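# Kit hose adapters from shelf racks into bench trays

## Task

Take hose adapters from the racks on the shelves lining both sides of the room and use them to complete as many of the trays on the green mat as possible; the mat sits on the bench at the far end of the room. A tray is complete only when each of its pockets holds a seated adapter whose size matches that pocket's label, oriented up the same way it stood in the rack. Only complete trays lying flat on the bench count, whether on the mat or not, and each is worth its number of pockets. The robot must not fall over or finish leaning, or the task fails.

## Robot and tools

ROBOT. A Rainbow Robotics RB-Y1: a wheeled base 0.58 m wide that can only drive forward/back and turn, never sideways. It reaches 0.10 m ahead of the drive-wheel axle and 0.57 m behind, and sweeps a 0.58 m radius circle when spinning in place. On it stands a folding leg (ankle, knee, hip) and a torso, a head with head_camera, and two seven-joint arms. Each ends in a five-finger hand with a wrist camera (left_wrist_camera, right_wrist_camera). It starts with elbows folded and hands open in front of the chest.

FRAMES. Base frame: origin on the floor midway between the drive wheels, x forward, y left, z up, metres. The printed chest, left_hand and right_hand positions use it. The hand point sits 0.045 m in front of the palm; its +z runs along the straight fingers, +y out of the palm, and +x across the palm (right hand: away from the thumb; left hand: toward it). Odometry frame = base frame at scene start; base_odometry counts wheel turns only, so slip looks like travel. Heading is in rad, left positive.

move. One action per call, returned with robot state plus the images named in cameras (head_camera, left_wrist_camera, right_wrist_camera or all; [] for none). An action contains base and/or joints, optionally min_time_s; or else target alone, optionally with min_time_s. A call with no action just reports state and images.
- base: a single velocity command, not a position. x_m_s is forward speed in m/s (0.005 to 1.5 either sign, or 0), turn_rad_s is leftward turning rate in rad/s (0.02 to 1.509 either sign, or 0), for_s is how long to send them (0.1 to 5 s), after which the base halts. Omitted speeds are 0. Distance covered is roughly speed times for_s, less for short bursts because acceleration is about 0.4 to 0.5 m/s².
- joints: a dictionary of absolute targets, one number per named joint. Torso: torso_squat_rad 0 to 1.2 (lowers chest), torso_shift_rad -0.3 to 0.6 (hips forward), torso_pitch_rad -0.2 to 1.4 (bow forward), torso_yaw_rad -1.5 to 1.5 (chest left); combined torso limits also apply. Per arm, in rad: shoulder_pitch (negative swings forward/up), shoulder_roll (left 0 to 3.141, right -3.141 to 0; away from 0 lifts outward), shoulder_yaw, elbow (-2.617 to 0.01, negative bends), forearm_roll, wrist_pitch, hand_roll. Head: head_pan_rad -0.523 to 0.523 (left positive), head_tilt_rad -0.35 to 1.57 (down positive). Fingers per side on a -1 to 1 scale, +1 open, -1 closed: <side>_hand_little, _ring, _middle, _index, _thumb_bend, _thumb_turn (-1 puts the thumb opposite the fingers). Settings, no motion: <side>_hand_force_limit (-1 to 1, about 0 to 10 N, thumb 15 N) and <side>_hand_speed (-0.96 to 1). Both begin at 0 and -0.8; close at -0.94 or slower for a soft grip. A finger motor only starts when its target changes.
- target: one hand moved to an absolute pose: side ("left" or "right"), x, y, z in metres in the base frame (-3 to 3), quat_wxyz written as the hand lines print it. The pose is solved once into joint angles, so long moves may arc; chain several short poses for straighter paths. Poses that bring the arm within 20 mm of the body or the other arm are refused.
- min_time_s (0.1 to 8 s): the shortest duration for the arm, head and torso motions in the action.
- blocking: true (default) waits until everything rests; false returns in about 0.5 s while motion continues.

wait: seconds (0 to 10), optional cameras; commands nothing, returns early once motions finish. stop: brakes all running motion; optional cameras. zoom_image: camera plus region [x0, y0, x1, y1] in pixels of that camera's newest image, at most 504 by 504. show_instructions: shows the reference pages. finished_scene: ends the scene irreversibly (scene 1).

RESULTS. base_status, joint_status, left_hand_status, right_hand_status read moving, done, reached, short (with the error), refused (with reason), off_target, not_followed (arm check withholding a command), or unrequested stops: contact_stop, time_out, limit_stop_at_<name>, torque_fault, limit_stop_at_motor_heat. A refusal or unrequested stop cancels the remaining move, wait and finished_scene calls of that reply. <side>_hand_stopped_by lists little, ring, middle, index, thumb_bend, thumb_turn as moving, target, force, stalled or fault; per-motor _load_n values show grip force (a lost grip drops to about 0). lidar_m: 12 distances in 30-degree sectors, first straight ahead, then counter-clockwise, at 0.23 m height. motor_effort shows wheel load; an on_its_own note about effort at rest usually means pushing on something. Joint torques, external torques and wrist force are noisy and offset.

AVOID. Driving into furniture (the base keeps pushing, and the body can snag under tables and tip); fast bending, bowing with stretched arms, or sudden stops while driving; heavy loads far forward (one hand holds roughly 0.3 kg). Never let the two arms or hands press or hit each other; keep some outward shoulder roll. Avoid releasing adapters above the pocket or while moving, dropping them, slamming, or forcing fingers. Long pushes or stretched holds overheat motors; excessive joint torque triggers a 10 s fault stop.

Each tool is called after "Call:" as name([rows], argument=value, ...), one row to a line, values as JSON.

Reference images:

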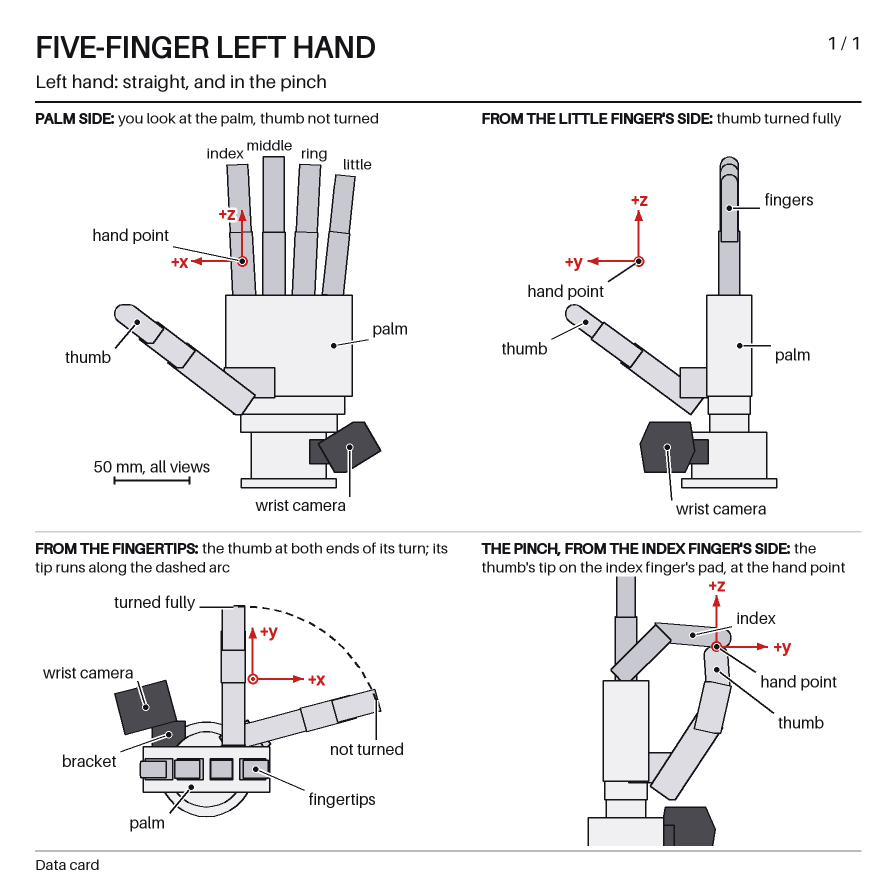

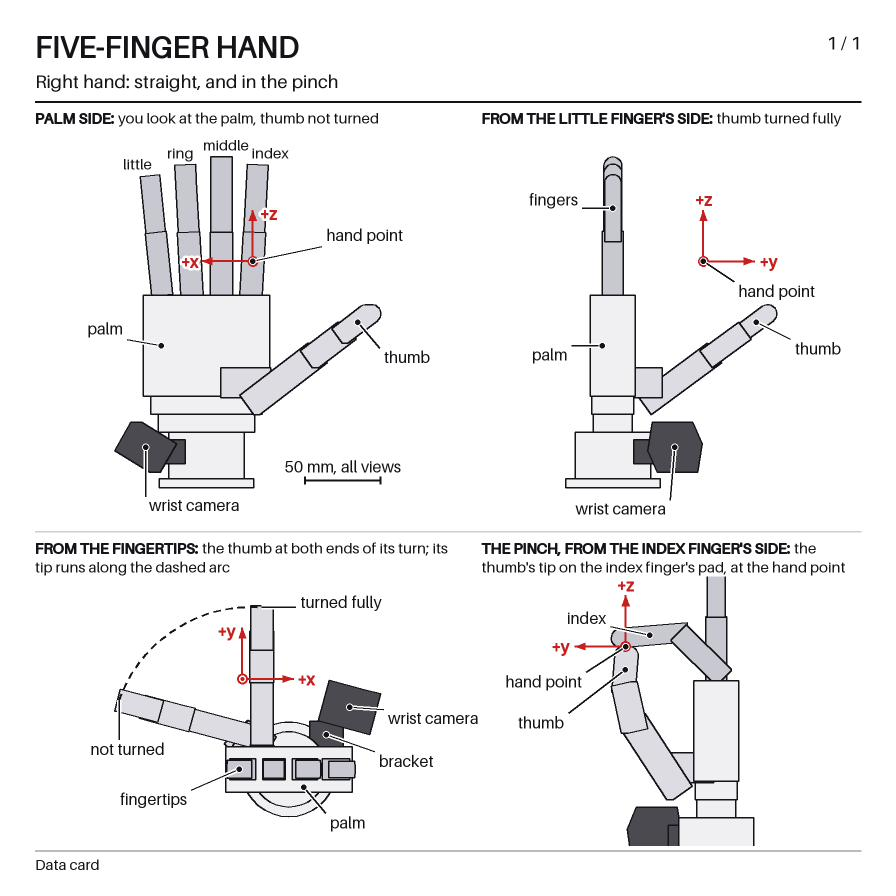

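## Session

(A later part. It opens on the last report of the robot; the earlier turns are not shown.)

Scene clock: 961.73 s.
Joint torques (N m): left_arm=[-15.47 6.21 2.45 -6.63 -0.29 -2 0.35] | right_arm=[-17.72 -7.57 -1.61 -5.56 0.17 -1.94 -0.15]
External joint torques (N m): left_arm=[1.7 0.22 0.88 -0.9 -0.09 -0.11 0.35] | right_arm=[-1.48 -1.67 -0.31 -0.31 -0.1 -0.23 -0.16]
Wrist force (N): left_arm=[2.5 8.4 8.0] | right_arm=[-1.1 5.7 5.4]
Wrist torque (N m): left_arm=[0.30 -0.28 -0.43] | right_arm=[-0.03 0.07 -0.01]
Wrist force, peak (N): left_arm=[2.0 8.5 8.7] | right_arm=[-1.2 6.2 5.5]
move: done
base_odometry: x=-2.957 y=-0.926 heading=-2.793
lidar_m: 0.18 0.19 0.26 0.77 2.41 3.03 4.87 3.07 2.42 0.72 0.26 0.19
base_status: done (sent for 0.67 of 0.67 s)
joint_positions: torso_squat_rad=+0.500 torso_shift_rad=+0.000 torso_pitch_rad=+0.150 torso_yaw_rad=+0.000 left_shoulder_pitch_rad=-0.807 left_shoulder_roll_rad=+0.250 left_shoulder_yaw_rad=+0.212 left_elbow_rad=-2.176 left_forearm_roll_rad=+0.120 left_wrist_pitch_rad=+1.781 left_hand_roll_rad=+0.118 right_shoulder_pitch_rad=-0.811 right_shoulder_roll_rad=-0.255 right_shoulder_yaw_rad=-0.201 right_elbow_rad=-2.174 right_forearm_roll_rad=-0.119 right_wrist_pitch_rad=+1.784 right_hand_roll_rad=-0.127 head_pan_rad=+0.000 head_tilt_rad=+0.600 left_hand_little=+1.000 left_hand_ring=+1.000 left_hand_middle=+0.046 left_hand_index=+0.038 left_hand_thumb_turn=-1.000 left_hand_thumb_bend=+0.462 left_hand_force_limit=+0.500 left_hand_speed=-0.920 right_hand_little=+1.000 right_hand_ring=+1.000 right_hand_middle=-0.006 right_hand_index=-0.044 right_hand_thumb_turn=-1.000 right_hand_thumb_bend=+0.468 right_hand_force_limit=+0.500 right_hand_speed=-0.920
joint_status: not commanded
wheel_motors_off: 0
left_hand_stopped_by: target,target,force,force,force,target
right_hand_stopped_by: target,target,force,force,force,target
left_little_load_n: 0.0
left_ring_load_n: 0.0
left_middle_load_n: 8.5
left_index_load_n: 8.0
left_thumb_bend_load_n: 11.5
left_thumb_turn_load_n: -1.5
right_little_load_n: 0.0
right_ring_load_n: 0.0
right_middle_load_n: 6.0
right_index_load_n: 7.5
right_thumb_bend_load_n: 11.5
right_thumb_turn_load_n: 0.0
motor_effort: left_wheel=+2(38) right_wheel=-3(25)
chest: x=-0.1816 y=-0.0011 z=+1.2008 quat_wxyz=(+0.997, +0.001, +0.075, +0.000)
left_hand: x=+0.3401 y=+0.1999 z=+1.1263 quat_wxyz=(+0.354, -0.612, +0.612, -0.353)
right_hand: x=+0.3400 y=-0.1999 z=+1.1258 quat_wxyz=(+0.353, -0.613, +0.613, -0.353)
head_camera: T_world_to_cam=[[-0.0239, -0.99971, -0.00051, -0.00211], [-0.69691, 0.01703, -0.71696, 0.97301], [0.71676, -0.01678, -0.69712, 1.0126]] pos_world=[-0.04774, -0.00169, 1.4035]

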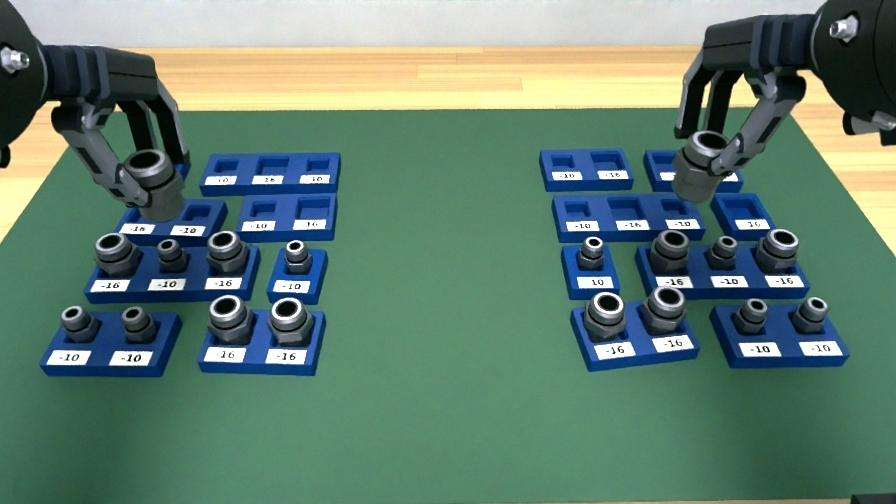

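Call:
move(target={"side":"right","x":0.5242,"y":-0.2224,"z":1.05,"quat_wxyz":[0.3536,-0.6124,0.6124,-0.3536]}, min_time_s=1.5)

Call:
move(target={"side":"right","x":0.5242,"y":-0.2224,"z":0.963,"quat_wxyz":[0.3536,-0.6124,0.6124,-0.3536]}, min_time_s=1.5, cameras=["head_camera"])

Call:
zoom_image(camera="head_camera", region=[580, 160, 680, 230])

Call:
zoom_image(camera="head_camera", region=[100, 130, 240, 230])

Scene clock: 964.33 s.
Joint torques (N m): left_arm=[-15.53 6.05 2.3 -6.7 -0.27 -1.98 0.32] | right_arm=[-24.86 -11.24 -1.56 -9.31 0.03 -1.88 -0.04]
External joint torques (N m): left_arm=[1.64 0.06 0.73 -0.96 -0.08 -0.09 0.33] | right_arm=[-1.76 -2.35 -0.75 0.02 -0.15 -0.16 -0.05]
Wrist force (N): left_arm=[2.4 8.6 7.7] | right_arm=[-1.5 4.9 4.5]
Wrist torque (N m): left_arm=[0.36 -0.27 -0.45] | right_arm=[-0.09 0.15 -0.06]
Wrist force, peak (N): left_arm=[2.5 8.6 8.0] | right_arm=[-1.3 5.7 6.1]
move: done
base_odometry: x=-2.957 y=-0.926 heading=-2.793
lidar_m: 0.18 0.19 0.27 0.78 2.41 3.05 4.87 3.06 2.41 0.73 0.26 0.20
base_status: not commanded
joint_positions: torso_squat_rad=+0.500 torso_shift_rad=+0.000 torso_pitch_rad=+0.150 torso_yaw_rad=+0.000 left_shoulder_pitch_rad=-0.807 left_shoulder_roll_rad=+0.250 left_shoulder_yaw_rad=+0.212 left_elbow_rad=-2.176 left_forearm_roll_rad=+0.120 left_wrist_pitch_rad=+1.781 left_hand_roll_rad=+0.118 right_shoulder_pitch_rad=-1.098 right_shoulder_roll_rad=-0.303 right_shoulder_yaw_rad=-0.248 right_elbow_rad=-1.105 right_forearm_roll_rad=-0.123 right_wrist_pitch_rad=+1.010 right_hand_roll_rad=-0.007 head_pan_rad=+0.000 head_tilt_rad=+0.600 left_hand_little=+1.000 left_hand_ring=+1.000 left_hand_middle=+0.046 left_hand_index=+0.038 left_hand_thumb_turn=-1.000 left_hand_thumb_bend=+0.462 left_hand_force_limit=+0.500 left_hand_speed=-0.920 right_hand_little=+1.000 right_hand_ring=+1.000 right_hand_middle=-0.006 right_hand_index=-0.044 right_hand_thumb_turn=-1.000 right_hand_thumb_bend=+0.468 right_hand_force_limit=+0.500 right_hand_speed=-0.920
joint_status: all done
wheel_motors_off: 0
left_hand_stopped_by: target,target,force,force,force,target
right_hand_stopped_by: target,target,force,force,force,target
left_little_load_n: 0.0
left_ring_load_n: 0.0
left_middle_load_n: 8.5
left_index_load_n: 8.5
left_thumb_bend_load_n: 11.5
left_thumb_turn_load_n: -1.5
right_little_load_n: -0.5
right_ring_load_n: 0.0
right_middle_load_n: 6.0
right_index_load_n: 7.5
right_thumb_bend_load_n: 11.5
right_thumb_turn_load_n: 0.0
motor_effort: left_wheel=+4(5) right_wheel=-3(3)
chest: x=-0.1816 y=-0.0011 z=+1.2008 quat_wxyz=(+0.997, +0.001, +0.075, +0.000)
left_hand: x=+0.3400 y=+0.1999 z=+1.1264 quat_wxyz=(+0.354, -0.612, +0.612, -0.353)
right_hand: x=+0.5231 y=-0.2223 z=+1.0498 quat_wxyz=(+0.354, -0.612, +0.612, -0.354)
right_hand_status: reached (checked arc that bows 47 mm and turns the hand up to 6 deg, planned for 1.5 s): 1 mm and 0.1 deg off.
pictures: none

Scene clock: 966.17 s.
Joint torques (N m): left_arm=[-15.69 6.42 2.25 -6.44 -0.3 -1.97 0.22] | right_arm=[-24.05 -9.27 0.34 -9.81 0.19 -2.28 0.08]
External joint torques (N m): left_arm=[1.49 0.43 0.68 -0.71 -0.11 -0.09 0.22] | right_arm=[-1.44 -0.82 0.94 -0.04 0.02 -0.56 0.07]
Wrist force (N): left_arm=[2.3 8.2 7.9] | right_arm=[-1.6 5.4 5.1]
Wrist torque (N m): left_arm=[0.27 -0.25 -0.44] | right_arm=[-0.06 0.14 -0.02]
Wrist force, peak (N): left_arm=[2.3 8.8 8.1] | right_arm=[-1.6 5.6 5.0]
move: done
base_odometry: x=-2.957 y=-0.926 heading=-2.793
lidar_m: 0.18 0.19 0.26 0.78 2.40 3.04 4.87 3.06 2.41 0.73 0.26 0.19
base_status: not commanded
joint_positions: torso_squat_rad=+0.500 torso_shift_rad=+0.000 torso_pitch_rad=+0.150 torso_yaw_rad=+0.000 left_shoulder_pitch_rad=-0.807 left_shoulder_roll_rad=+0.250 left_shoulder_yaw_rad=+0.212 left_elbow_rad=-2.176 left_forearm_roll_rad=+0.120 left_wrist_pitch_rad=+1.781 left_hand_roll_rad=+0.118 right_shoulder_pitch_rad=-1.007 right_shoulder_roll_rad=-0.258 right_shoulder_yaw_rad=-0.244 right_elbow_rad=-0.951 right_forearm_roll_rad=-0.122 right_wrist_pitch_rad=+0.761 right_hand_roll_rad=+0.021 head_pan_rad=+0.000 head_tilt_rad=+0.600 left_hand_little=+1.000 left_hand_ring=+1.000 left_hand_middle=+0.046 left_hand_index=+0.038 left_hand_thumb_turn=-1.000 left_hand_thumb_bend=+0.462 left_hand_force_limit=+0.500 left_hand_speed=-0.920 right_hand_little=+1.000 right_hand_ring=+1.000 right_hand_middle=-0.006 right_hand_index=-0.044 right_hand_thumb_turn=-1.000 right_hand_thumb_bend=+0.468 right_hand_force_limit=+0.500 right_hand_speed=-0.920
joint_status: all done
wheel_motors_off: 0
left_hand_stopped_by: target,target,force,force,force,target
right_hand_stopped_by: target,target,force,force,force,target
left_little_load_n: 0.0
left_ring_load_n: 0.0
left_middle_load_n: 8.5
left_index_load_n: 8.5
left_thumb_bend_load_n: 11.0
left_thumb_turn_load_n: -1.5
right_little_load_n: 0.0
right_ring_load_n: 0.0
right_middle_load_n: 6.0
right_index_load_n: 7.5
right_thumb_bend_load_n: 11.5
right_thumb_turn_load_n: 0.0
motor_effort: left_wheel=+1(6) right_wheel=-3(3)
chest: x=-0.1816 y=-0.0011 z=+1.2008 quat_wxyz=(+0.997, +0.001, +0.075, +0.000)
left_hand: x=+0.3400 y=+0.1999 z=+1.1264 quat_wxyz=(+0.354, -0.612, +0.612, -0.353)
right_hand: x=+0.5240 y=-0.2226 z=+0.9626 quat_wxyz=(+0.353, -0.612, +0.613, -0.353)
right_hand_status: reached (checked arc that bows 4 mm and turns the hand up to 0 deg, planned for 1.5 s): 0 mm and 0.0 deg off.
head_camera: T_world_to_cam=[[-0.02391, -0.99971, -0.00051, -0.00211], [-0.69686, 0.01703, -0.71701, 0.97301], [0.71681, -0.01678, -0.69707, 1.0126]] pos_world=[-0.04784, -0.00169, 1.4035]

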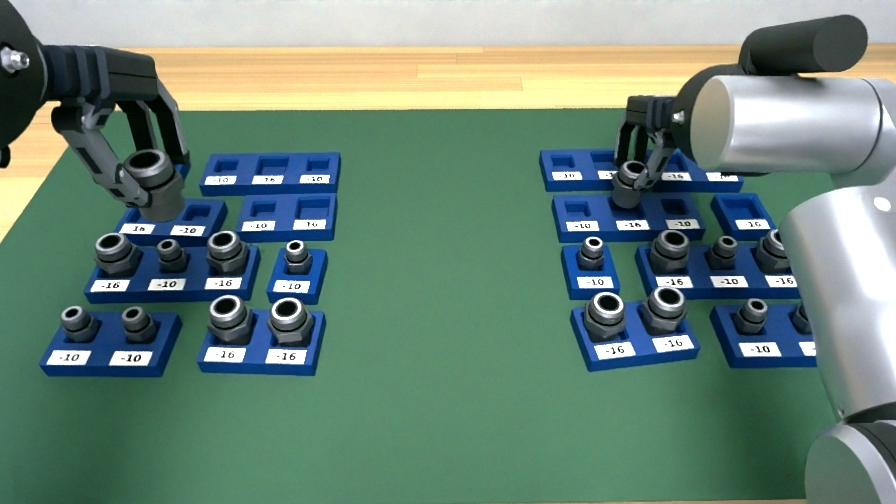

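Scaled by 5.040 from the camera's image (finer frame: 1280x720).

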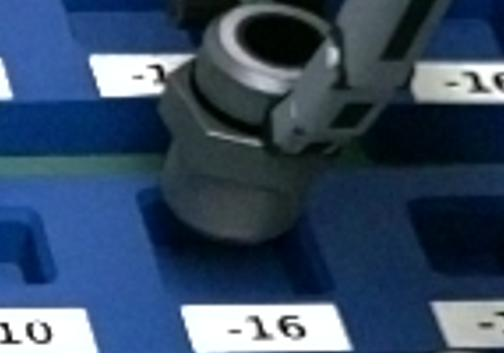

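Scaled by 3.600 from the camera's image (finer frame: 1280x720).

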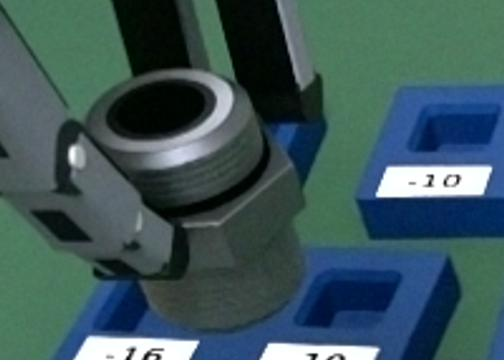

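Call:
move(target={"side":"right","x":0.522,"y":-0.2252,"z":0.954,"quat_wxyz":[0.3536,-0.6124,0.6124,-0.3536]}, min_time_s=1, cameras=["head_camera"])

Call:
zoom_image(camera="head_camera", region=[580, 160, 680, 230])

Scene clock: 968.37 s.
Joint torques (N m): left_arm=[-15.46 6.15 2.02 -6.5 -0.27 -1.96 0.07] | right_arm=[-23.67 -8.62 -0.99 -9.53 -0.21 -2.27 0.26]
External joint torques (N m): left_arm=[1.71 0.16 0.45 -0.77 -0.08 -0.07 0.07] | right_arm=[-1.23 -0.18 -0.36 0.24 -0.37 -0.55 0.26]
Wrist force (N): left_arm=[2.1 8.3 7.9] | right_arm=[-1.0 5.0 4.4]
Wrist torque (N m): left_arm=[0.30 -0.22 -0.46] | right_arm=[-0.12 0.07 0.01]
Wrist force, peak (N): left_arm=[2.3 8.6 8.3] | right_arm=[-1.7 6.1 5.2]
move: done
base_odometry: x=-2.957 y=-0.926 heading=-2.793
lidar_m: 0.17 0.19 0.27 0.77 2.41 3.04 4.88 3.06 2.42 0.73 0.26 0.19
base_status: not commanded
joint_positions: torso_squat_rad=+0.500 torso_shift_rad=+0.000 torso_pitch_rad=+0.150 torso_yaw_rad=+0.000 left_shoulder_pitch_rad=-0.807 left_shoulder_roll_rad=+0.250 left_shoulder_yaw_rad=+0.212 left_elbow_rad=-2.176 left_forearm_roll_rad=+0.120 left_wrist_pitch_rad=+1.781 left_hand_roll_rad=+0.118 right_shoulder_pitch_rad=-0.989 right_shoulder_roll_rad=-0.257 right_shoulder_yaw_rad=-0.244 right_elbow_rad=-0.950 right_forearm_roll_rad=-0.130 right_wrist_pitch_rad=+0.743 right_hand_roll_rad=+0.030 head_pan_rad=+0.000 head_tilt_rad=+0.600 left_hand_little=+1.000 left_hand_ring=+1.000 left_hand_middle=+0.046 left_hand_index=+0.038 left_hand_thumb_turn=-1.000 left_hand_thumb_bend=+0.462 left_hand_force_limit=+0.500 left_hand_speed=-0.920 right_hand_little=+1.000 right_hand_ring=+1.000 right_hand_middle=-0.006 right_hand_index=-0.044 right_hand_thumb_turn=-1.000 right_hand_thumb_bend=+0.468 right_hand_force_limit=+0.500 right_hand_speed=-0.920
joint_status: all done
wheel_motors_off: 0
left_hand_stopped_by: target,target,force,force,force,target
right_hand_stopped_by: target,target,force,force,force,target
left_little_load_n: 0.0
left_ring_load_n: 0.0
left_middle_load_n: 8.5
left_index_load_n: 8.5
left_thumb_bend_load_n: 11.5
left_thumb_turn_load_n: -1.5
right_little_load_n: 0.0
right_ring_load_n: 0.0
right_middle_load_n: 6.0
right_index_load_n: 7.5
right_thumb_bend_load_n: 11.5
right_thumb_turn_load_n: 0.5
motor_effort: left_wheel=+3(4) right_wheel=-2(3)
chest: x=-0.1816 y=-0.0011 z=+1.2008 quat_wxyz=(+0.997, +0.001, +0.075, +0.000)
left_hand: x=+0.3400 y=+0.1999 z=+1.1264 quat_wxyz=(+0.354, -0.612, +0.612, -0.353)
right_hand: x=+0.5215 y=-0.2254 z=+0.9538 quat_wxyz=(+0.353, -0.612, +0.613, -0.353)
right_hand_status: reached (checked arc that bows 0 mm and turns the hand up to 0 deg, planned for 1.0 s): 1 mm and 0.1 deg off.
head_camera: T_world_to_cam=[[-0.02391, -0.99971, -0.00051, -0.00211], [-0.69686, 0.01703, -0.71701, 0.97301], [0.71681, -0.01678, -0.69707, 1.0126]] pos_world=[-0.04784, -0.00169, 1.4035]

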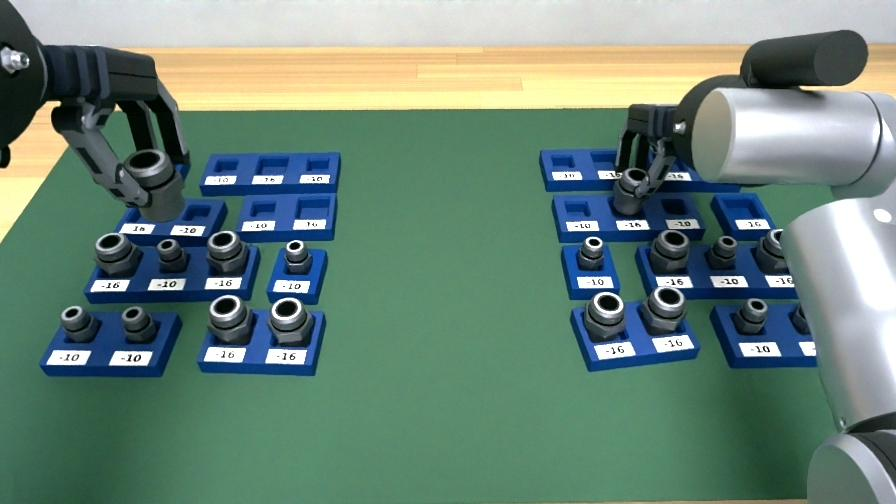

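Scaled by 5.040 from the camera's image (finer frame: 1280x720).

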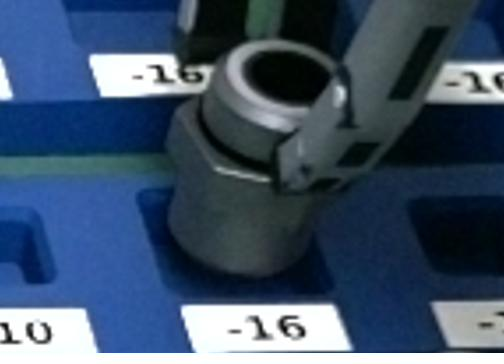

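Call:
move(target={"side":"right","x":0.522,"y":-0.2252,"z":0.947,"quat_wxyz":[0.3536,-0.6124,0.6124,-0.3536]}, min_time_s=1)

Call:
move(target={"side":"right","x":0.522,"y":-0.2252,"z":0.942,"quat_wxyz":[0.3536,-0.6124,0.6124,-0.3536]}, min_time_s=1, cameras=["head_camera"])

Call:
zoom_image(camera="head_camera", region=[580, 160, 680, 230])

Scene clock: 969.97 s.
Joint torques (N m): left_arm=[-15.02 5.87 1.77 -6.43 -0.31 -1.96 0.32] | right_arm=[-23.39 -8.93 0.55 -9.64 -0.06 -2.43 0.08]
External joint torques (N m): left_arm=[2.15 -0.12 0.19 -0.7 -0.11 -0.07 0.33] | right_arm=[-0.99 -0.52 1.15 0.15 -0.22 -0.71 0.08]
Wrist force (N): left_arm=[2.4 8.3 7.7] | right_arm=[-0.6 5.2 4.4]
Wrist torque (N m): left_arm=[0.29 -0.26 -0.46] | right_arm=[-0.03 0.02 0.03]
Wrist force, peak (N): left_arm=[2.5 8.8 8.1] | right_arm=[-1.5 5.9 5.0]
move: done
base_odometry: x=-2.957 y=-0.926 heading=-2.793
lidar_m: 0.18 0.19 0.27 0.77 2.39 3.03 4.87 3.06 2.42 0.73 0.27 0.19
base_status: not commanded
joint_positions: torso_squat_rad=+0.500 torso_shift_rad=+0.000 torso_pitch_rad=+0.150 torso_yaw_rad=+0.000 left_shoulder_pitch_rad=-0.807 left_shoulder_roll_rad=+0.250 left_shoulder_yaw_rad=+0.212 left_elbow_rad=-2.176 left_forearm_roll_rad=+0.120 left_wrist_pitch_rad=+1.781 left_hand_roll_rad=+0.118 right_shoulder_pitch_rad=-0.985 right_shoulder_roll_rad=-0.255 right_shoulder_yaw_rad=-0.243 right_elbow_rad=-0.931 right_forearm_roll_rad=-0.131 right_wrist_pitch_rad=+0.719 right_hand_roll_rad=+0.033 head_pan_rad=+0.000 head_tilt_rad=+0.600 left_hand_little=+1.000 left_hand_ring=+1.000 left_hand_middle=+0.046 left_hand_index=+0.038 left_hand_thumb_turn=-1.000 left_hand_thumb_bend=+0.462 left_hand_force_limit=+0.500 left_hand_speed=-0.920 right_hand_little=+1.000 right_hand_ring=+1.000 right_hand_middle=-0.006 right_hand_index=-0.044 right_hand_thumb_turn=-1.000 right_hand_thumb_bend=+0.468 right_hand_force_limit=+0.500 right_hand_speed=-0.920
joint_status: all done
wheel_motors_off: 0
left_hand_stopped_by: target,target,force,force,force,target
right_hand_stopped_by: target,target,force,force,force,target
left_little_load_n: 0.0
left_ring_load_n: 0.0
left_middle_load_n: 8.5
left_index_load_n: 8.5
left_thumb_bend_load_n: 11.5
left_thumb_turn_load_n: -1.5
right_little_load_n: 0.0
right_ring_load_n: 0.0
right_middle_load_n: 6.0
right_index_load_n: 7.5
right_thumb_bend_load_n: 11.5
right_thumb_turn_load_n: 0.0
motor_effort: left_wheel=+2(5) right_wheel=-2(3)
chest: x=-0.1816 y=-0.0011 z=+1.2008 quat_wxyz=(+0.997, +0.001, +0.075, +0.000)
left_hand: x=+0.3400 y=+0.1999 z=+1.1264 quat_wxyz=(+0.354, -0.612, +0.612, -0.353)
right_hand: x=+0.5214 y=-0.2254 z=+0.9469 quat_wxyz=(+0.353, -0.612, +0.613, -0.353)
right_hand_status: reached (checked arc that bows 0 mm and turns the hand up to 0 deg, planned for 1.0 s): 1 mm and 0.0 deg off.
pictures: none

Scene clock: 971.30 s.
Joint torques (N m): left_arm=[-15.56 6.71 2.11 -6.76 -0.24 -1.93 0.27] | right_arm=[-23.6 -8.86 0.6 -9.57 -0.26 -2.27 0.13]
External joint torques (N m): left_arm=[1.61 0.72 0.54 -1.03 -0.05 -0.04 0.28] | right_arm=[-1.2 -0.45 1.2 0.22 -0.41 -0.55 0.12]
Wrist force (N): left_arm=[2.2 8.5 7.9] | right_arm=[-1.1 5.3 4.2]
Wrist torque (N m): left_arm=[0.32 -0.23 -0.44] | right_arm=[-0.02 0.08 -0.04]
Wrist force, peak (N): left_arm=[2.5 8.7 8.1] | right_arm=[-1.2 5.6 5.5]
move: done
base_odometry: x=-2.957 y=-0.926 heading=-2.793
lidar_m: 0.18 0.19 0.28 0.78 2.40 3.04 4.87 3.07 2.41 0.71 0.27 0.18
base_status: not commanded
joint_positions: torso_squat_rad=+0.500 torso_shift_rad=+0.000 torso_pitch_rad=+0.150 torso_yaw_rad=+0.000 left_shoulder_pitch_rad=-0.807 left_shoulder_roll_rad=+0.250 left_shoulder_yaw_rad=+0.212 left_elbow_rad=-2.176 left_forearm_roll_rad=+0.120 left_wrist_pitch_rad=+1.781 left_hand_roll_rad=+0.118 right_shoulder_pitch_rad=-0.985 right_shoulder_roll_rad=-0.254 right_shoulder_yaw_rad=-0.243 right_elbow_rad=-0.913 right_forearm_roll_rad=-0.133 right_wrist_pitch_rad=+0.700 right_hand_roll_rad=+0.036 head_pan_rad=+0.000 head_tilt_rad=+0.600 left_hand_little=+1.000 left_hand_ring=+1.000 left_hand_middle=+0.046 left_hand_index=+0.038 left_hand_thumb_turn=-1.000 left_hand_thumb_bend=+0.462 left_hand_force_limit=+0.500 left_hand_speed=-0.920 right_hand_little=+1.000 right_hand_ring=+1.000 right_hand_middle=-0.006 right_hand_index=-0.044 right_hand_thumb_turn=-1.000 right_hand_thumb_bend=+0.468 right_hand_force_limit=+0.500 right_hand_speed=-0.920
joint_status: all done
wheel_motors_off: 0
left_hand_stopped_by: target,target,force,force,force,target
right_hand_stopped_by: target,target,force,force,force,target
left_little_load_n: -0.5
left_ring_load_n: 0.0
left_middle_load_n: 8.5
left_index_load_n: 8.5
left_thumb_bend_load_n: 11.5
left_thumb_turn_load_n: -1.5
right_little_load_n: 0.0
right_ring_load_n: 0.0
right_middle_load_n: 6.0
right_index_load_n: 7.5
right_thumb_bend_load_n: 11.5
right_thumb_turn_load_n: 0.5
motor_effort: left_wheel=+2(5) right_wheel=-3(3)
chest: x=-0.1816 y=-0.0011 z=+1.2008 quat_wxyz=(+0.997, +0.001, +0.075, +0.000)
left_hand: x=+0.3400 y=+0.1999 z=+1.1264 quat_wxyz=(+0.354, -0.612, +0.612, -0.353)
right_hand: x=+0.5216 y=-0.2254 z=+0.9418 quat_wxyz=(+0.353, -0.612, +0.613, -0.353)
right_hand_status: reached (checked arc that bows 0 mm and turns the hand up to 0 deg, planned for 1.0 s): 1 mm and 0.0 deg off.
head_camera: T_world_to_cam=[[-0.02391, -0.99971, -0.00051, -0.00211], [-0.69686, 0.01703, -0.71701, 0.97301], [0.71681, -0.01678, -0.69707, 1.0126]] pos_world=[-0.04784, -0.00169, 1.4035]

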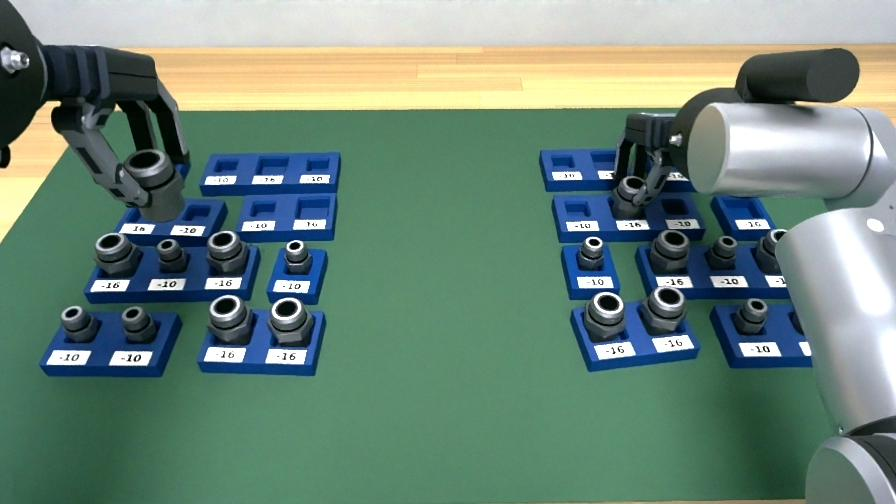

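Scaled by 5.040 from the camera's image (finer frame: 1280x720).

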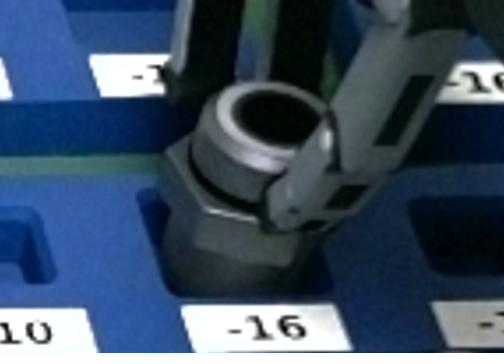

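Call:
move(target={"side":"right","x":0.522,"y":-0.2252,"z":0.938,"quat_wxyz":[0.3536,-0.6124,0.6124,-0.3536]}, min_time_s=1)

Call:
move(target={"side":"right","x":0.522,"y":-0.2252,"z":0.936,"quat_wxyz":[0.3536,-0.6124,0.6124,-0.3536]}, min_time_s=1)

Scene clock: 972.77 s.
Joint torques (N m): left_arm=[-15.29 6.5 2.15 -6.73 -0.17 -2.06 0.1] | right_arm=[-23.21 -9.03 0.53 -9.21 -0.11 -2.16 0.21]
External joint torques (N m): left_arm=[1.89 0.51 0.58 -1 0.03 -0.17 0.11] | right_arm=[-0.82 -0.63 1.11 0.59 -0.27 -0.44 0.2]
Wrist force (N): left_arm=[2.4 8.7 8.0] | right_arm=[-1.3 4.6 3.8]
Wrist torque (N m): left_arm=[0.34 -0.25 -0.46] | right_arm=[-0.02 0.09 -0.01]
Wrist force, peak (N): left_arm=[2.4 8.7 8.0] | right_arm=[-1.6 5.7 5.1]
move: done
base_odometry: x=-2.957 y=-0.926 heading=-2.793
lidar_m: 0.18 0.18 0.27 0.77 2.40 3.04 4.88 3.06 2.41 0.73 0.27 0.19
base_status: not commanded
joint_positions: torso_squat_rad=+0.500 torso_shift_rad=+0.000 torso_pitch_rad=+0.150 torso_yaw_rad=+0.000 left_shoulder_pitch_rad=-0.807 left_shoulder_roll_rad=+0.250 left_shoulder_yaw_rad=+0.212 left_elbow_rad=-2.176 left_forearm_roll_rad=+0.120 left_wrist_pitch_rad=+1.781 left_hand_roll_rad=+0.118 right_shoulder_pitch_rad=-0.984 right_shoulder_roll_rad=-0.253 right_shoulder_yaw_rad=-0.243 right_elbow_rad=-0.899 right_forearm_roll_rad=-0.134 right_wrist_pitch_rad=+0.685 right_hand_roll_rad=+0.038 head_pan_rad=+0.000 head_tilt_rad=+0.600 left_hand_little=+1.000 left_hand_ring=+1.000 left_hand_middle=+0.046 left_hand_index=+0.038 left_hand_thumb_turn=-1.000 left_hand_thumb_bend=+0.462 left_hand_force_limit=+0.500 left_hand_speed=-0.920 right_hand_little=+1.000 right_hand_ring=+1.000 right_hand_middle=-0.006 right_hand_index=-0.044 right_hand_thumb_turn=-1.000 right_hand_thumb_bend=+0.468 right_hand_force_limit=+0.500 right_hand_speed=-0.920
joint_status: all done
wheel_motors_off: 0
left_hand_stopped_by: target,target,force,force,force,target
right_hand_stopped_by: target,target,force,force,force,target
left_little_load_n: 0.0
left_ring_load_n: 0.0
left_middle_load_n: 8.5
left_index_load_n: 8.5
left_thumb_bend_load_n: 11.5
left_thumb_turn_load_n: -1.5
right_little_load_n: 0.0
right_ring_load_n: 0.0
right_middle_load_n: 6.5
right_index_load_n: 7.5
right_thumb_bend_load_n: 11.5
right_thumb_turn_load_n: 0.5
motor_effort: left_wheel=+1(5) right_wheel=-2(3)
chest: x=-0.1816 y=-0.0011 z=+1.2008 quat_wxyz=(+0.997, +0.001, +0.075, +0.000)
left_hand: x=+0.3400 y=+0.1999 z=+1.1264 quat_wxyz=(+0.354, -0.612, +0.612, -0.353)
right_hand: x=+0.5217 y=-0.2255 z=+0.9379 quat_wxyz=(+0.353, -0.612, +0.613, -0.354)
right_hand_status: reached (checked arc that bows 0 mm and turns the hand up to 0 deg, planned for 1.0 s): 0 mm and 0.0 deg off.
pictures: none

Scene clock: 974.10 s.
Joint torques (N m): left_arm=[-15.41 5.69 1.91 -6.52 -0.42 -1.93 0.17] | right_arm=[-20.66 -8.33 0.31 -6.65 0.22 -1.24 0.38]
External joint torques (N m): left_arm=[1.76 -0.3 0.34 -0.79 -0.22 -0.04 0.18] | right_arm=[1.75 0.07 0.89 3.15 0.07 0.48 0.37]
Wrist force (N): left_arm=[2.3 8.3 7.8] | right_arm=[-2.4 -1.4 -0.2]
Wrist torque (N m): left_arm=[0.29 -0.26 -0.46] | right_arm=[-0.33 0.11 -0.08]
Wrist force, peak (N): left_arm=[2.2 8.6 8.1] | right_arm=[-1.5 4.7 3.7]
move: done
base_odometry: x=-2.957 y=-0.926 heading=-2.793
lidar_m: 0.18 0.19 0.27 0.77 2.40 3.04 4.87 3.06 2.41 0.73 0.27 0.19
base_status: not commanded
joint_positions: torso_squat_rad=+0.500 torso_shift_rad=+0.000 torso_pitch_rad=+0.150 torso_yaw_rad=+0.000 left_shoulder_pitch_rad=-0.807 left_shoulder_roll_rad=+0.250 left_shoulder_yaw_rad=+0.212 left_elbow_rad=-2.176 left_forearm_roll_rad=+0.120 left_wrist_pitch_rad=+1.781 left_hand_roll_rad=+0.118 right_shoulder_pitch_rad=-0.985 right_shoulder_roll_rad=-0.253 right_shoulder_yaw_rad=-0.243 right_elbow_rad=-0.891 right_forearm_roll_rad=-0.135 right_wrist_pitch_rad=+0.677 right_hand_roll_rad=+0.039 head_pan_rad=+0.000 head_tilt_rad=+0.600 left_hand_little=+1.000 left_hand_ring=+1.000 left_hand_middle=+0.046 left_hand_index=+0.038 left_hand_thumb_turn=-1.000 left_hand_thumb_bend=+0.462 left_hand_force_limit=+0.500 left_hand_speed=-0.920 right_hand_little=+1.000 right_hand_ring=+1.000 right_hand_middle=-0.006 right_hand_index=-0.044 right_hand_thumb_turn=-1.000 right_hand_thumb_bend=+0.468 right_hand_force_limit=+0.500 right_hand_speed=-0.920
joint_status: all done
wheel_motors_off: 0
left_hand_stopped_by: target,target,force,force,force,target
right_hand_stopped_by: target,target,force,force,force,target
left_little_load_n: 0.0
left_ring_load_n: 0.0
left_middle_load_n: 8.5
left_index_load_n: 8.5
left_thumb_bend_load_n: 11.5
left_thumb_turn_load_n: -1.5
right_little_load_n: 0.0
right_ring_load_n: 0.0
right_middle_load_n: 6.5
right_index_load_n: 8.5
right_thumb_bend_load_n: 10.5
right_thumb_turn_load_n: 1.0
motor_effort: left_wheel=+3(4) right_wheel=-2(3)
chest: x=-0.1817 y=-0.0011 z=+1.2008 quat_wxyz=(+0.997, +0.001, +0.075, +0.000)
left_hand: x=+0.3400 y=+0.1999 z=+1.1264 quat_wxyz=(+0.354, -0.612, +0.612, -0.353)
right_hand: x=+0.5222 y=-0.2253 z=+0.9367 quat_wxyz=(+0.354, -0.612, +0.612, -0.354)
right_hand_status: reached (checked arc that bows 0 mm and turns the hand up to 0 deg, planned for 1.0 s): 1 mm and 0.1 deg off.
pictures: none

Call:
move(joints={"right_hand_speed":-0.85,"right_hand_index":0.2,"right_hand_middle":0.2,"right_hand_thumb_bend":0.6})

Call:
move(target={"side":"right","x":0.52,"y":-0.2252,"z":0.96,"quat_wxyz":[0.3536,-0.6124,0.6124,-0.3536]}, min_time_s=1)

Call:
move(target={"side":"right","x":0.515,"y":-0.2252,"z":0.99,"quat_wxyz":[0.3536,-0.6124,0.6124,-0.3536]}, min_time_s=0.8)

Call:
move(joints={"right_shoulder_pitch_rad":-0.811,"right_shoulder_roll_rad":-0.255,"right_shoulder_yaw_rad":-0.201,"right_elbow_rad":-2.174,"right_forearm_roll_rad":-0.119,"right_wrist_pitch_rad":1.784,"right_hand_roll_rad":-0.127}, min_time_s=1.3)

Call:
move(target={"side":"left","x":0.5418,"y":0.1342,"z":1.05,"quat_wxyz":[0.3536,-0.6124,0.6124,-0.3536]}, min_time_s=1.5)

Call:
move(target={"side":"left","x":0.5418,"y":0.1342,"z":0.968,"quat_wxyz":[0.3536,-0.6124,0.6124,-0.3536]}, min_time_s=1.5, cameras=["head_camera"])

Call:
zoom_image(camera="head_camera", region=[260, 160, 360, 230])

Call:
zoom_image(camera="head_camera", region=[580, 160, 680, 230])

Scene clock: 976.10 s.
Joint torques (N m): left_arm=[-15.42 6.34 1.98 -6.54 -0.35 -1.89 0.04] | right_arm=[-22.09 -8.42 0.85 -8.8 0.21 -1.43 0.23]
External joint torques (N m): left_arm=[1.76 0.35 0.41 -0.81 -0.16 0 0.05] | right_arm=[0.31 -0.02 1.43 0.99 0.06 0.29 0.23]
Wrist force (N): left_arm=[2.0 8.5 8.1] | right_arm=[-1.5 3.9 3.5]
Wrist torque (N m): left_arm=[0.31 -0.19 -0.47] | right_arm=[0.00 0.12 -0.05]
Wrist force, peak (N): left_arm=[2.5 8.6 8.2] | right_arm=[-1.2 4.0 3.8]
move: done
base_odometry: x=-2.957 y=-0.926 heading=-2.793
lidar_m: 0.18 0.19 0.26 0.78 2.39 3.04 4.88 3.06 2.41 0.73 0.28 0.19
base_status: not commanded
joint_positions: torso_squat_rad=+0.500 torso_shift_rad=+0.000 torso_pitch_rad=+0.150 torso_yaw_rad=+0.000 left_shoulder_pitch_rad=-0.807 left_shoulder_roll_rad=+0.250 left_shoulder_yaw_rad=+0.212 left_elbow_rad=-2.176 left_forearm_roll_rad=+0.120 left_wrist_pitch_rad=+1.781 left_hand_roll_rad=+0.118 right_shoulder_pitch_rad=-0.985 right_shoulder_roll_rad=-0.253 right_shoulder_yaw_rad=-0.243 right_elbow_rad=-0.890 right_forearm_roll_rad=-0.135 right_wrist_pitch_rad=+0.677 right_hand_roll_rad=+0.039 head_pan_rad=+0.000 head_tilt_rad=+0.600 left_hand_little=+1.000 left_hand_ring=+1.000 left_hand_middle=+0.046 left_hand_index=+0.038 left_hand_thumb_turn=-1.000 left_hand_thumb_bend=+0.462 left_hand_force_limit=+0.500 left_hand_speed=-0.920 right_hand_little=+1.000 right_hand_ring=+1.000 right_hand_middle=+0.200 right_hand_index=+0.200 right_hand_thumb_turn=-1.000 right_hand_thumb_bend=+0.600 right_hand_force_limit=+0.500 right_hand_speed=-0.850
joint_status: all done
wheel_motors_off: 0
left_hand_stopped_by: target,target,force,force,force,target
right_hand_stopped_by: target,target,target,target,target,target
left_little_load_n: 0.0
left_ring_load_n: 0.0
left_middle_load_n: 8.5
left_index_load_n: 8.5
left_thumb_bend_load_n: 11.5
left_thumb_turn_load_n: -1.5
right_little_load_n: 0.0
right_ring_load_n: 0.0
right_middle_load_n: 0.0
right_index_load_n: 0.0
right_thumb_bend_load_n: 0.0
right_thumb_turn_load_n: 0.0
motor_effort: left_wheel=+3(4) right_wheel=-2(3)
chest: x=-0.1817 y=-0.0011 z=+1.2008 quat_wxyz=(+0.997, +0.001, +0.075, +0.000)
left_hand: x=+0.3400 y=+0.1999 z=+1.1264 quat_wxyz=(+0.354, -0.612, +0.612, -0.353)
right_hand: x=+0.5220 y=-0.2254 z=+0.9362 quat_wxyz=(+0.354, -0.612, +0.612, -0.354)
pictures: none

Scene clock: 977.43 s.
Joint torques (N m): left_arm=[-15.83 6.07 1.9 -6.52 -0.12 -1.97 0.01] | right_arm=[-23.41 -10.91 0.12 -9.63 0.3 -1.44 -0.4]
External joint torques (N m): left_arm=[1.35 0.08 0.33 -0.79 0.07 -0.09 0.02] | right_arm=[-1.03 -2.48 0.78 0.13 0.14 0.29 -0.41]
Wrist force (N): left_arm=[2.5 8.5 7.7] | right_arm=[-1.1 3.7 4.3]
Wrist torque (N m): left_arm=[0.32 -0.28 -0.44] | right_arm=[-0.07 0.06 -0.19]
Wrist force, peak (N): left_arm=[2.1 8.9 7.9] | right_arm=[-0.9 4.2 4.1]
move: done
base_odometry: x=-2.957 y=-0.926 heading=-2.793
lidar_m: 0.18 0.20 0.26 0.77 2.40 3.04 4.87 3.06 2.41 0.73 0.26 0.19
base_status: not commanded
joint_positions: torso_squat_rad=+0.500 torso_shift_rad=+0.000 torso_pitch_rad=+0.150 torso_yaw_rad=+0.000 left_shoulder_pitch_rad=-0.807 left_shoulder_roll_rad=+0.250 left_shoulder_yaw_rad=+0.212 left_elbow_rad=-2.176 left_forearm_roll_rad=+0.120 left_wrist_pitch_rad=+1.781 left_hand_roll_rad=+0.118 right_shoulder_pitch_rad=-0.985 right_shoulder_roll_rad=-0.258 right_shoulder_yaw_rad=-0.243 right_elbow_rad=-0.979 right_forearm_roll_rad=-0.130 right_wrist_pitch_rad=+0.768 right_hand_roll_rad=+0.027 head_pan_rad=+0.000 head_tilt_rad=+0.600 left_hand_little=+1.000 left_hand_ring=+1.000 left_hand_middle=+0.046 left_hand_index=+0.038 left_hand_thumb_turn=-1.000 left_hand_thumb_bend=+0.462 left_hand_force_limit=+0.500 left_hand_speed=-0.920 right_hand_little=+1.000 right_hand_ring=+1.000 right_hand_middle=+0.200 right_hand_index=+0.200 right_hand_thumb_turn=-1.000 right_hand_thumb_bend=+0.600 right_hand_force_limit=+0.500 right_hand_speed=-0.850
joint_status: all done
wheel_motors_off: 0
left_hand_stopped_by: target,target,force,force,force,target
right_hand_stopped_by: target,target,target,target,target,target
left_little_load_n: 0.0
left_ring_load_n: 0.0
left_middle_load_n: 8.0
left_index_load_n: 8.5
left_thumb_bend_load_n: 11.5
left_thumb_turn_load_n: -1.5
right_little_load_n: 0.0
right_ring_load_n: 0.0
right_middle_load_n: 0.0
right_index_load_n: 0.0
right_thumb_bend_load_n: 0.0
right_thumb_turn_load_n: 0.0
motor_effort: left_wheel=+0(5) right_wheel=-1(3)
chest: x=-0.1817 y=-0.0011 z=+1.2008 quat_wxyz=(+0.997, +0.001, +0.075, +0.000)
left_hand: x=+0.3400 y=+0.1999 z=+1.1264 quat_wxyz=(+0.354, -0.612, +0.612, -0.353)
right_hand: x=+0.5201 y=-0.2251 z=+0.9595 quat_wxyz=(+0.353, -0.613, +0.613, -0.353)
right_hand_status: reached (checked arc that bows 1 mm and turns the hand up to 0 deg, planned for 1.0 s): 0 mm and 0.1 deg off.
pictures: none

Scene clock: 978.57 s.
Joint torques (N m): left_arm=[-15.27 6.6 1.74 -6.29 -0.3 -2.05 0.54] | right_arm=[-23.35 -10.96 -0.13 -9.2 0.27 -1.48 -0.51]
External joint torques (N m): left_arm=[1.91 0.61 0.17 -0.56 -0.11 -0.17 0.54] | right_arm=[-1.07 -2.52 0.65 0.42 0.1 0.24 -0.52]
Wrist force (N): left_arm=[2.4 8.5 7.9] | right_arm=[-0.9 3.2 3.6]
Wrist torque (N m): left_arm=[0.33 -0.26 -0.44] | right_arm=[-0.12 0.00 -0.18]
Wrist force, peak (N): left_arm=[2.4 8.8 8.0] | right_arm=[-1.4 3.8 4.0]
move: done
base_odometry: x=-2.957 y=-0.926 heading=-2.793
lidar_m: 0.18 0.18 0.27 0.77 2.39 3.04 4.87 3.07 2.40 0.72 0.28 0.19
base_status: not commanded
joint_positions: torso_squat_rad=+0.500 torso_shift_rad=+0.000 torso_pitch_rad=+0.150 torso_yaw_rad=+0.000 left_shoulder_pitch_rad=-0.807 left_shoulder_roll_rad=+0.250 left_shoulder_yaw_rad=+0.212 left_elbow_rad=-2.176 left_forearm_roll_rad=+0.120 left_wrist_pitch_rad=+1.781 left_hand_roll_rad=+0.118 right_shoulder_pitch_rad=-0.987 right_shoulder_roll_rad=-0.266 right_shoulder_yaw_rad=-0.243 right_elbow_rad=-1.090 right_forearm_roll_rad=-0.127 right_wrist_pitch_rad=+0.882 right_hand_roll_rad=+0.012 head_pan_rad=+0.000 head_tilt_rad=+0.600 left_hand_little=+1.000 left_hand_ring=+1.000 left_hand_middle=+0.046 left_hand_index=+0.038 left_hand_thumb_turn=-1.000 left_hand_thumb_bend=+0.462 left_hand_force_limit=+0.500 left_hand_speed=-0.920 right_hand_little=+1.000 right_hand_ring=+1.000 right_hand_middle=+0.200 right_hand_index=+0.200 right_hand_thumb_turn=-1.000 right_hand_thumb_bend=+0.600 right_hand_force_limit=+0.500 right_hand_speed=-0.850
joint_status: all done
wheel_motors_off: 0
left_hand_stopped_by: target,target,force,force,force,target
right_hand_stopped_by: target,target,target,target,target,target
left_little_load_n: 0.0
left_ring_load_n: 0.0
left_middle_load_n: 8.5
left_index_load_n: 8.5
left_thumb_bend_load_n: 11.0
left_thumb_turn_load_n: -1.5
right_little_load_n: 0.0
right_ring_load_n: 0.0
right_middle_load_n: 0.0
right_index_load_n: 0.0
right_thumb_bend_load_n: 0.0
right_thumb_turn_load_n: 0.0
motor_effort: left_wheel=+3(5) right_wheel=-2(3)
chest: x=-0.1817 y=-0.0011 z=+1.2008 quat_wxyz=(+0.997, +0.001, +0.075, +0.000)
left_hand: x=+0.3400 y=+0.1999 z=+1.1264 quat_wxyz=(+0.354, -0.612, +0.612, -0.353)
right_hand: x=+0.5153 y=-0.2251 z=+0.9895 quat_wxyz=(+0.353, -0.613, +0.613, -0.353)
right_hand_status: reached (checked arc that bows 2 mm and turns the hand up to 0 deg, planned for 0.8 s): 1 mm and 0.1 deg off.
pictures: none

Scene clock: 980.17 s.
Joint torques (N m): left_arm=[-15.61 6.16 1.95 -6.72 -0.18 -2.13 0.11] | right_arm=[-16.6 -6.51 -0.38 -4.82 0.36 -1.81 -0.17]
External joint torques (N m): left_arm=[1.57 0.17 0.37 -0.99 0.01 -0.25 0.12] | right_arm=[-0.35 -0.61 0.93 0.42 0.09 -0.1 -0.18]
Wrist force (N): left_arm=[2.1 8.4 7.6] | right_arm=[-1.3 4.4 3.7]
Wrist torque (N m): left_arm=[0.32 -0.22 -0.48] | right_arm=[0.09 0.15 -0.22]
Wrist force, peak (N): left_arm=[2.8 8.8 7.9] | right_arm=[-2.1 4.6 3.5]
move: done
base_odometry: x=-2.957 y=-0.926 heading=-2.793
lidar_m: 0.18 0.19 0.27 0.78 2.40 3.03 4.88 3.07 2.41 0.73 0.27 0.19
base_status: not commanded
joint_positions: torso_squat_rad=+0.500 torso_shift_rad=+0.000 torso_pitch_rad=+0.150 torso_yaw_rad=+0.000 left_shoulder_pitch_rad=-0.807 left_shoulder_roll_rad=+0.250 left_shoulder_yaw_rad=+0.212 left_elbow_rad=-2.176 left_forearm_roll_rad=+0.120 left_wrist_pitch_rad=+1.781 left_hand_roll_rad=+0.118 right_shoulder_pitch_rad=-0.811 right_shoulder_roll_rad=-0.255 right_shoulder_yaw_rad=-0.201 right_elbow_rad=-2.174 right_forearm_roll_rad=-0.119 right_wrist_pitch_rad=+1.784 right_hand_roll_rad=-0.127 head_pan_rad=+0.000 head_tilt_rad=+0.600 left_hand_little=+1.000 left_hand_ring=+1.000 left_hand_middle=+0.046 left_hand_index=+0.038 left_hand_thumb_turn=-1.000 left_hand_thumb_bend=+0.462 left_hand_force_limit=+0.500 left_hand_speed=-0.920 right_hand_little=+1.000 right_hand_ring=+1.000 right_hand_middle=+0.200 right_hand_index=+0.200 right_hand_thumb_turn=-1.000 right_hand_thumb_bend=+0.600 right_hand_force_limit=+0.500 right_hand_speed=-0.850
joint_status: all done
wheel_motors_off: 0
left_hand_stopped_by: target,target,force,force,force,target
right_hand_stopped_by: target,target,target,target,target,target
left_little_load_n: 0.0
left_ring_load_n: -0.5
left_middle_load_n: 8.0
left_index_load_n: 8.5
left_thumb_bend_load_n: 11.5
left_thumb_turn_load_n: -1.5
right_little_load_n: 0.0
right_ring_load_n: 0.0
right_middle_load_n: 0.0
right_index_load_n: 0.0
right_thumb_bend_load_n: 0.0
right_thumb_turn_load_n: 0.0
motor_effort: left_wheel=+2(6) right_wheel=-2(3)
chest: x=-0.1817 y=-0.0011 z=+1.2008 quat_wxyz=(+0.997, +0.001, +0.075, +0.000)
left_hand: x=+0.3399 y=+0.1999 z=+1.1264 quat_wxyz=(+0.354, -0.612, +0.612, -0.353)
right_hand: x=+0.3400 y=-0.2000 z=+1.1262 quat_wxyz=(+0.353, -0.613, +0.613, -0.353)
pictures: none

Scene clock: 982.07 s.
Joint torques (N m): left_arm=[-22.89 8.44 0.47 -10.54 -0.32 -1.67 0.25] | right_arm=[-16.5 -6.37 -0.68 -4.84 0.27 -1.7 -0.25]
External joint torques (N m): left_arm=[2.99 0.47 -0.69 -0.09 -0.07 0.19 0.26] | right_arm=[-0.26 -0.47 0.63 0.4 0 0.01 -0.25]
Wrist force (N): left_arm=[2.0 8.5 7.6] | right_arm=[-1.0 3.4 4.2]
Wrist torque (N m): left_arm=[0.34 -0.22 -0.33] | right_arm=[-0.15 0.08 -0.21]
Wrist force, peak (N): left_arm=[1.9 8.6 9.3] | right_arm=[-1.3 4.0 4.3]
move: done
base_odometry: x=-2.957 y=-0.926 heading=-2.793
lidar_m: 0.18 0.19 0.28 0.77 2.40 3.04 4.88 3.06 2.41 0.73 0.27 0.19
base_status: not commanded
joint_positions: torso_squat_rad=+0.500 torso_shift_rad=+0.000 torso_pitch_rad=+0.150 torso_yaw_rad=+0.000 left_shoulder_pitch_rad=-1.235 left_shoulder_roll_rad=+0.204 left_shoulder_yaw_rad=+0.131 left_elbow_rad=-0.915 left_forearm_roll_rad=-0.028 left_wrist_pitch_rad=+0.925 left_hand_roll_rad=+0.218 right_shoulder_pitch_rad=-0.811 right_shoulder_roll_rad=-0.255 right_shoulder_yaw_rad=-0.201 right_elbow_rad=-2.174 right_forearm_roll_rad=-0.119 right_wrist_pitch_rad=+1.784 right_hand_roll_rad=-0.127 head_pan_rad=+0.000 head_tilt_rad=+0.600 left_hand_little=+1.000 left_hand_ring=+1.000 left_hand_middle=+0.046 left_hand_index=+0.038 left_hand_thumb_turn=-1.000 left_hand_thumb_bend=+0.462 left_hand_force_limit=+0.500 left_hand_speed=-0.920 right_hand_little=+1.000 right_hand_ring=+1.000 right_hand_middle=+0.200 right_hand_index=+0.200 right_hand_thumb_turn=-1.000 right_hand_thumb_bend=+0.600 right_hand_force_limit=+0.500 right_hand_speed=-0.850
joint_status: all done
wheel_motors_off: 0
left_hand_stopped_by: target,target,force,force,force,target
right_hand_stopped_by: target,target,target,target,target,target
left_little_load_n: 0.0
left_ring_load_n: 0.0
left_middle_load_n: 8.0
left_index_load_n: 8.5
left_thumb_bend_load_n: 11.5
left_thumb_turn_load_n: -1.5
right_little_load_n: 0.0
right_ring_load_n: 0.0
right_middle_load_n: 0.0
right_index_load_n: 0.0
right_thumb_bend_load_n: 0.0
right_thumb_turn_load_n: 0.0
motor_effort: left_wheel=+2(4) right_wheel=-2(3)
chest: x=-0.1817 y=-0.0011 z=+1.2008 quat_wxyz=(+0.997, +0.001, +0.075, +0.000)
left_hand: x=+0.5410 y=+0.1343 z=+1.0504 quat_wxyz=(+0.355, -0.612, +0.611, -0.355)
left_hand_status: reached (checked arc that bows 57 mm and turns the hand up to 7 deg, planned for 1.5 s): 1 mm and 0.3 deg off.
right_hand: x=+0.3400 y=-0.2000 z=+1.1262 quat_wxyz=(+0.353, -0.613, +0.612, -0.353)
pictures: none

Scene clock: 983.90 s.
Joint torques (N m): left_arm=[-21.79 7.22 -0.96 -10.88 -0.55 -2.26 0.28] | right_arm=[-16.58 -6.63 -0.56 -4.78 0.19 -1.77 -0.21]
External joint torques (N m): left_arm=[3.79 -0.26 -1.85 -0.16 -0.33 -0.42 0.29] | right_arm=[-0.33 -0.73 0.74 0.46 -0.08 -0.06 -0.22]
Wrist force (N): left_arm=[2.1 8.6 7.6] | right_arm=[-0.9 3.8 4.1]
Wrist torque (N m): left_arm=[0.35 -0.22 -0.29] | right_arm=[-0.07 0.08 -0.17]
Wrist force, peak (N): left_arm=[2.3 8.7 8.1] | right_arm=[-1.4 4.4 4.1]
move: done
base_odometry: x=-2.957 y=-0.926 heading=-2.793
lidar_m: 0.17 0.20 0.27 0.77 2.40 3.04 4.88 3.06 2.41 0.74 0.26 0.18
base_status: not commanded
joint_positions: torso_squat_rad=+0.500 torso_shift_rad=+0.000 torso_pitch_rad=+0.150 torso_yaw_rad=+0.000 left_shoulder_pitch_rad=-1.171 left_shoulder_roll_rad=+0.171 left_shoulder_yaw_rad=+0.115 left_elbow_rad=-0.732 left_forearm_roll_rad=-0.074 left_wrist_pitch_rad=+0.680 left_hand_roll_rad=+0.263 right_shoulder_pitch_rad=-0.811 right_shoulder_roll_rad=-0.255 right_shoulder_yaw_rad=-0.201 right_elbow_rad=-2.174 right_forearm_roll_rad=-0.119 right_wrist_pitch_rad=+1.784 right_hand_roll_rad=-0.127 head_pan_rad=+0.000 head_tilt_rad=+0.600 left_hand_little=+1.000 left_hand_ring=+1.000 left_hand_middle=+0.046 left_hand_index=+0.038 left_hand_thumb_turn=-1.000 left_hand_thumb_bend=+0.462 left_hand_force_limit=+0.500 left_hand_speed=-0.920 right_hand_little=+1.000 right_hand_ring=+1.000 right_hand_middle=+0.200 right_hand_index=+0.200 right_hand_thumb_turn=-1.000 right_hand_thumb_bend=+0.600 right_hand_force_limit=+0.500 right_hand_speed=-0.850
joint_status: all done
wheel_motors_off: 0
left_hand_stopped_by: target,target,force,force,force,target
right_hand_stopped_by: target,target,target,target,target,target
left_little_load_n: 0.0
left_ring_load_n: 0.0
left_middle_load_n: 8.5
left_index_load_n: 8.5
left_thumb_bend_load_n: 11.5
left_thumb_turn_load_n: -1.5
right_little_load_n: 0.0
right_ring_load_n: 0.0
right_middle_load_n: 0.0
right_index_load_n: 0.0
right_thumb_bend_load_n: 0.0
right_thumb_turn_load_n: -0.5
motor_effort: left_wheel=+5(5) right_wheel=-2(3)
chest: x=-0.1817 y=-0.0011 z=+1.2008 quat_wxyz=(+0.997, +0.001, +0.075, +0.000)
left_hand: x=+0.5418 y=+0.1344 z=+0.9683 quat_wxyz=(+0.354, -0.612, +0.612, -0.354)
left_hand_status: reached (checked arc that bows 3 mm and turns the hand up to 1 deg, planned for 1.5 s): 0 mm and 0.1 deg off.
right_hand: x=+0.3400 y=-0.2000 z=+1.1262 quat_wxyz=(+0.353, -0.613, +0.612, -0.353)
head_camera: T_world_to_cam=[[-0.02391, -0.99971, -0.00052, -0.00211], [-0.69676, 0.01703, -0.71711, 0.97308], [0.71691, -0.01678, -0.69696, 1.01254]] pos_world=[-0.04795, -0.00169, 1.40351]

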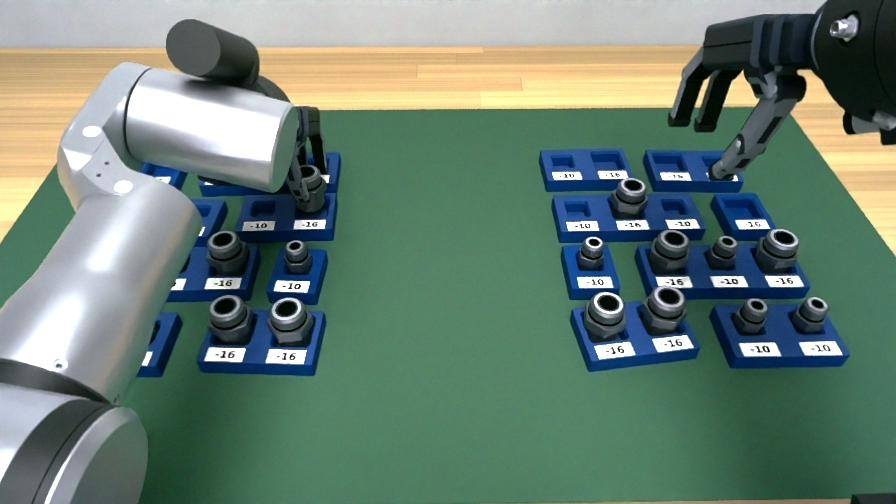

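Scaled by 5.040 from the camera's image (finer frame: 1280x720).

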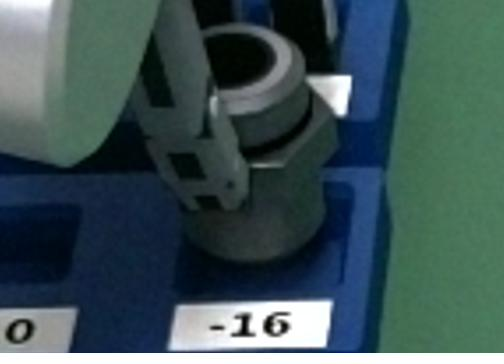

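Scaled by 5.040 from the camera's image (finer frame: 1280x720).

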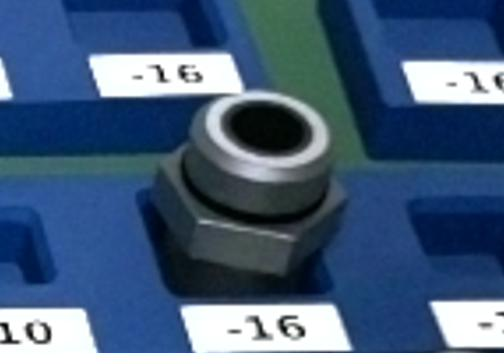

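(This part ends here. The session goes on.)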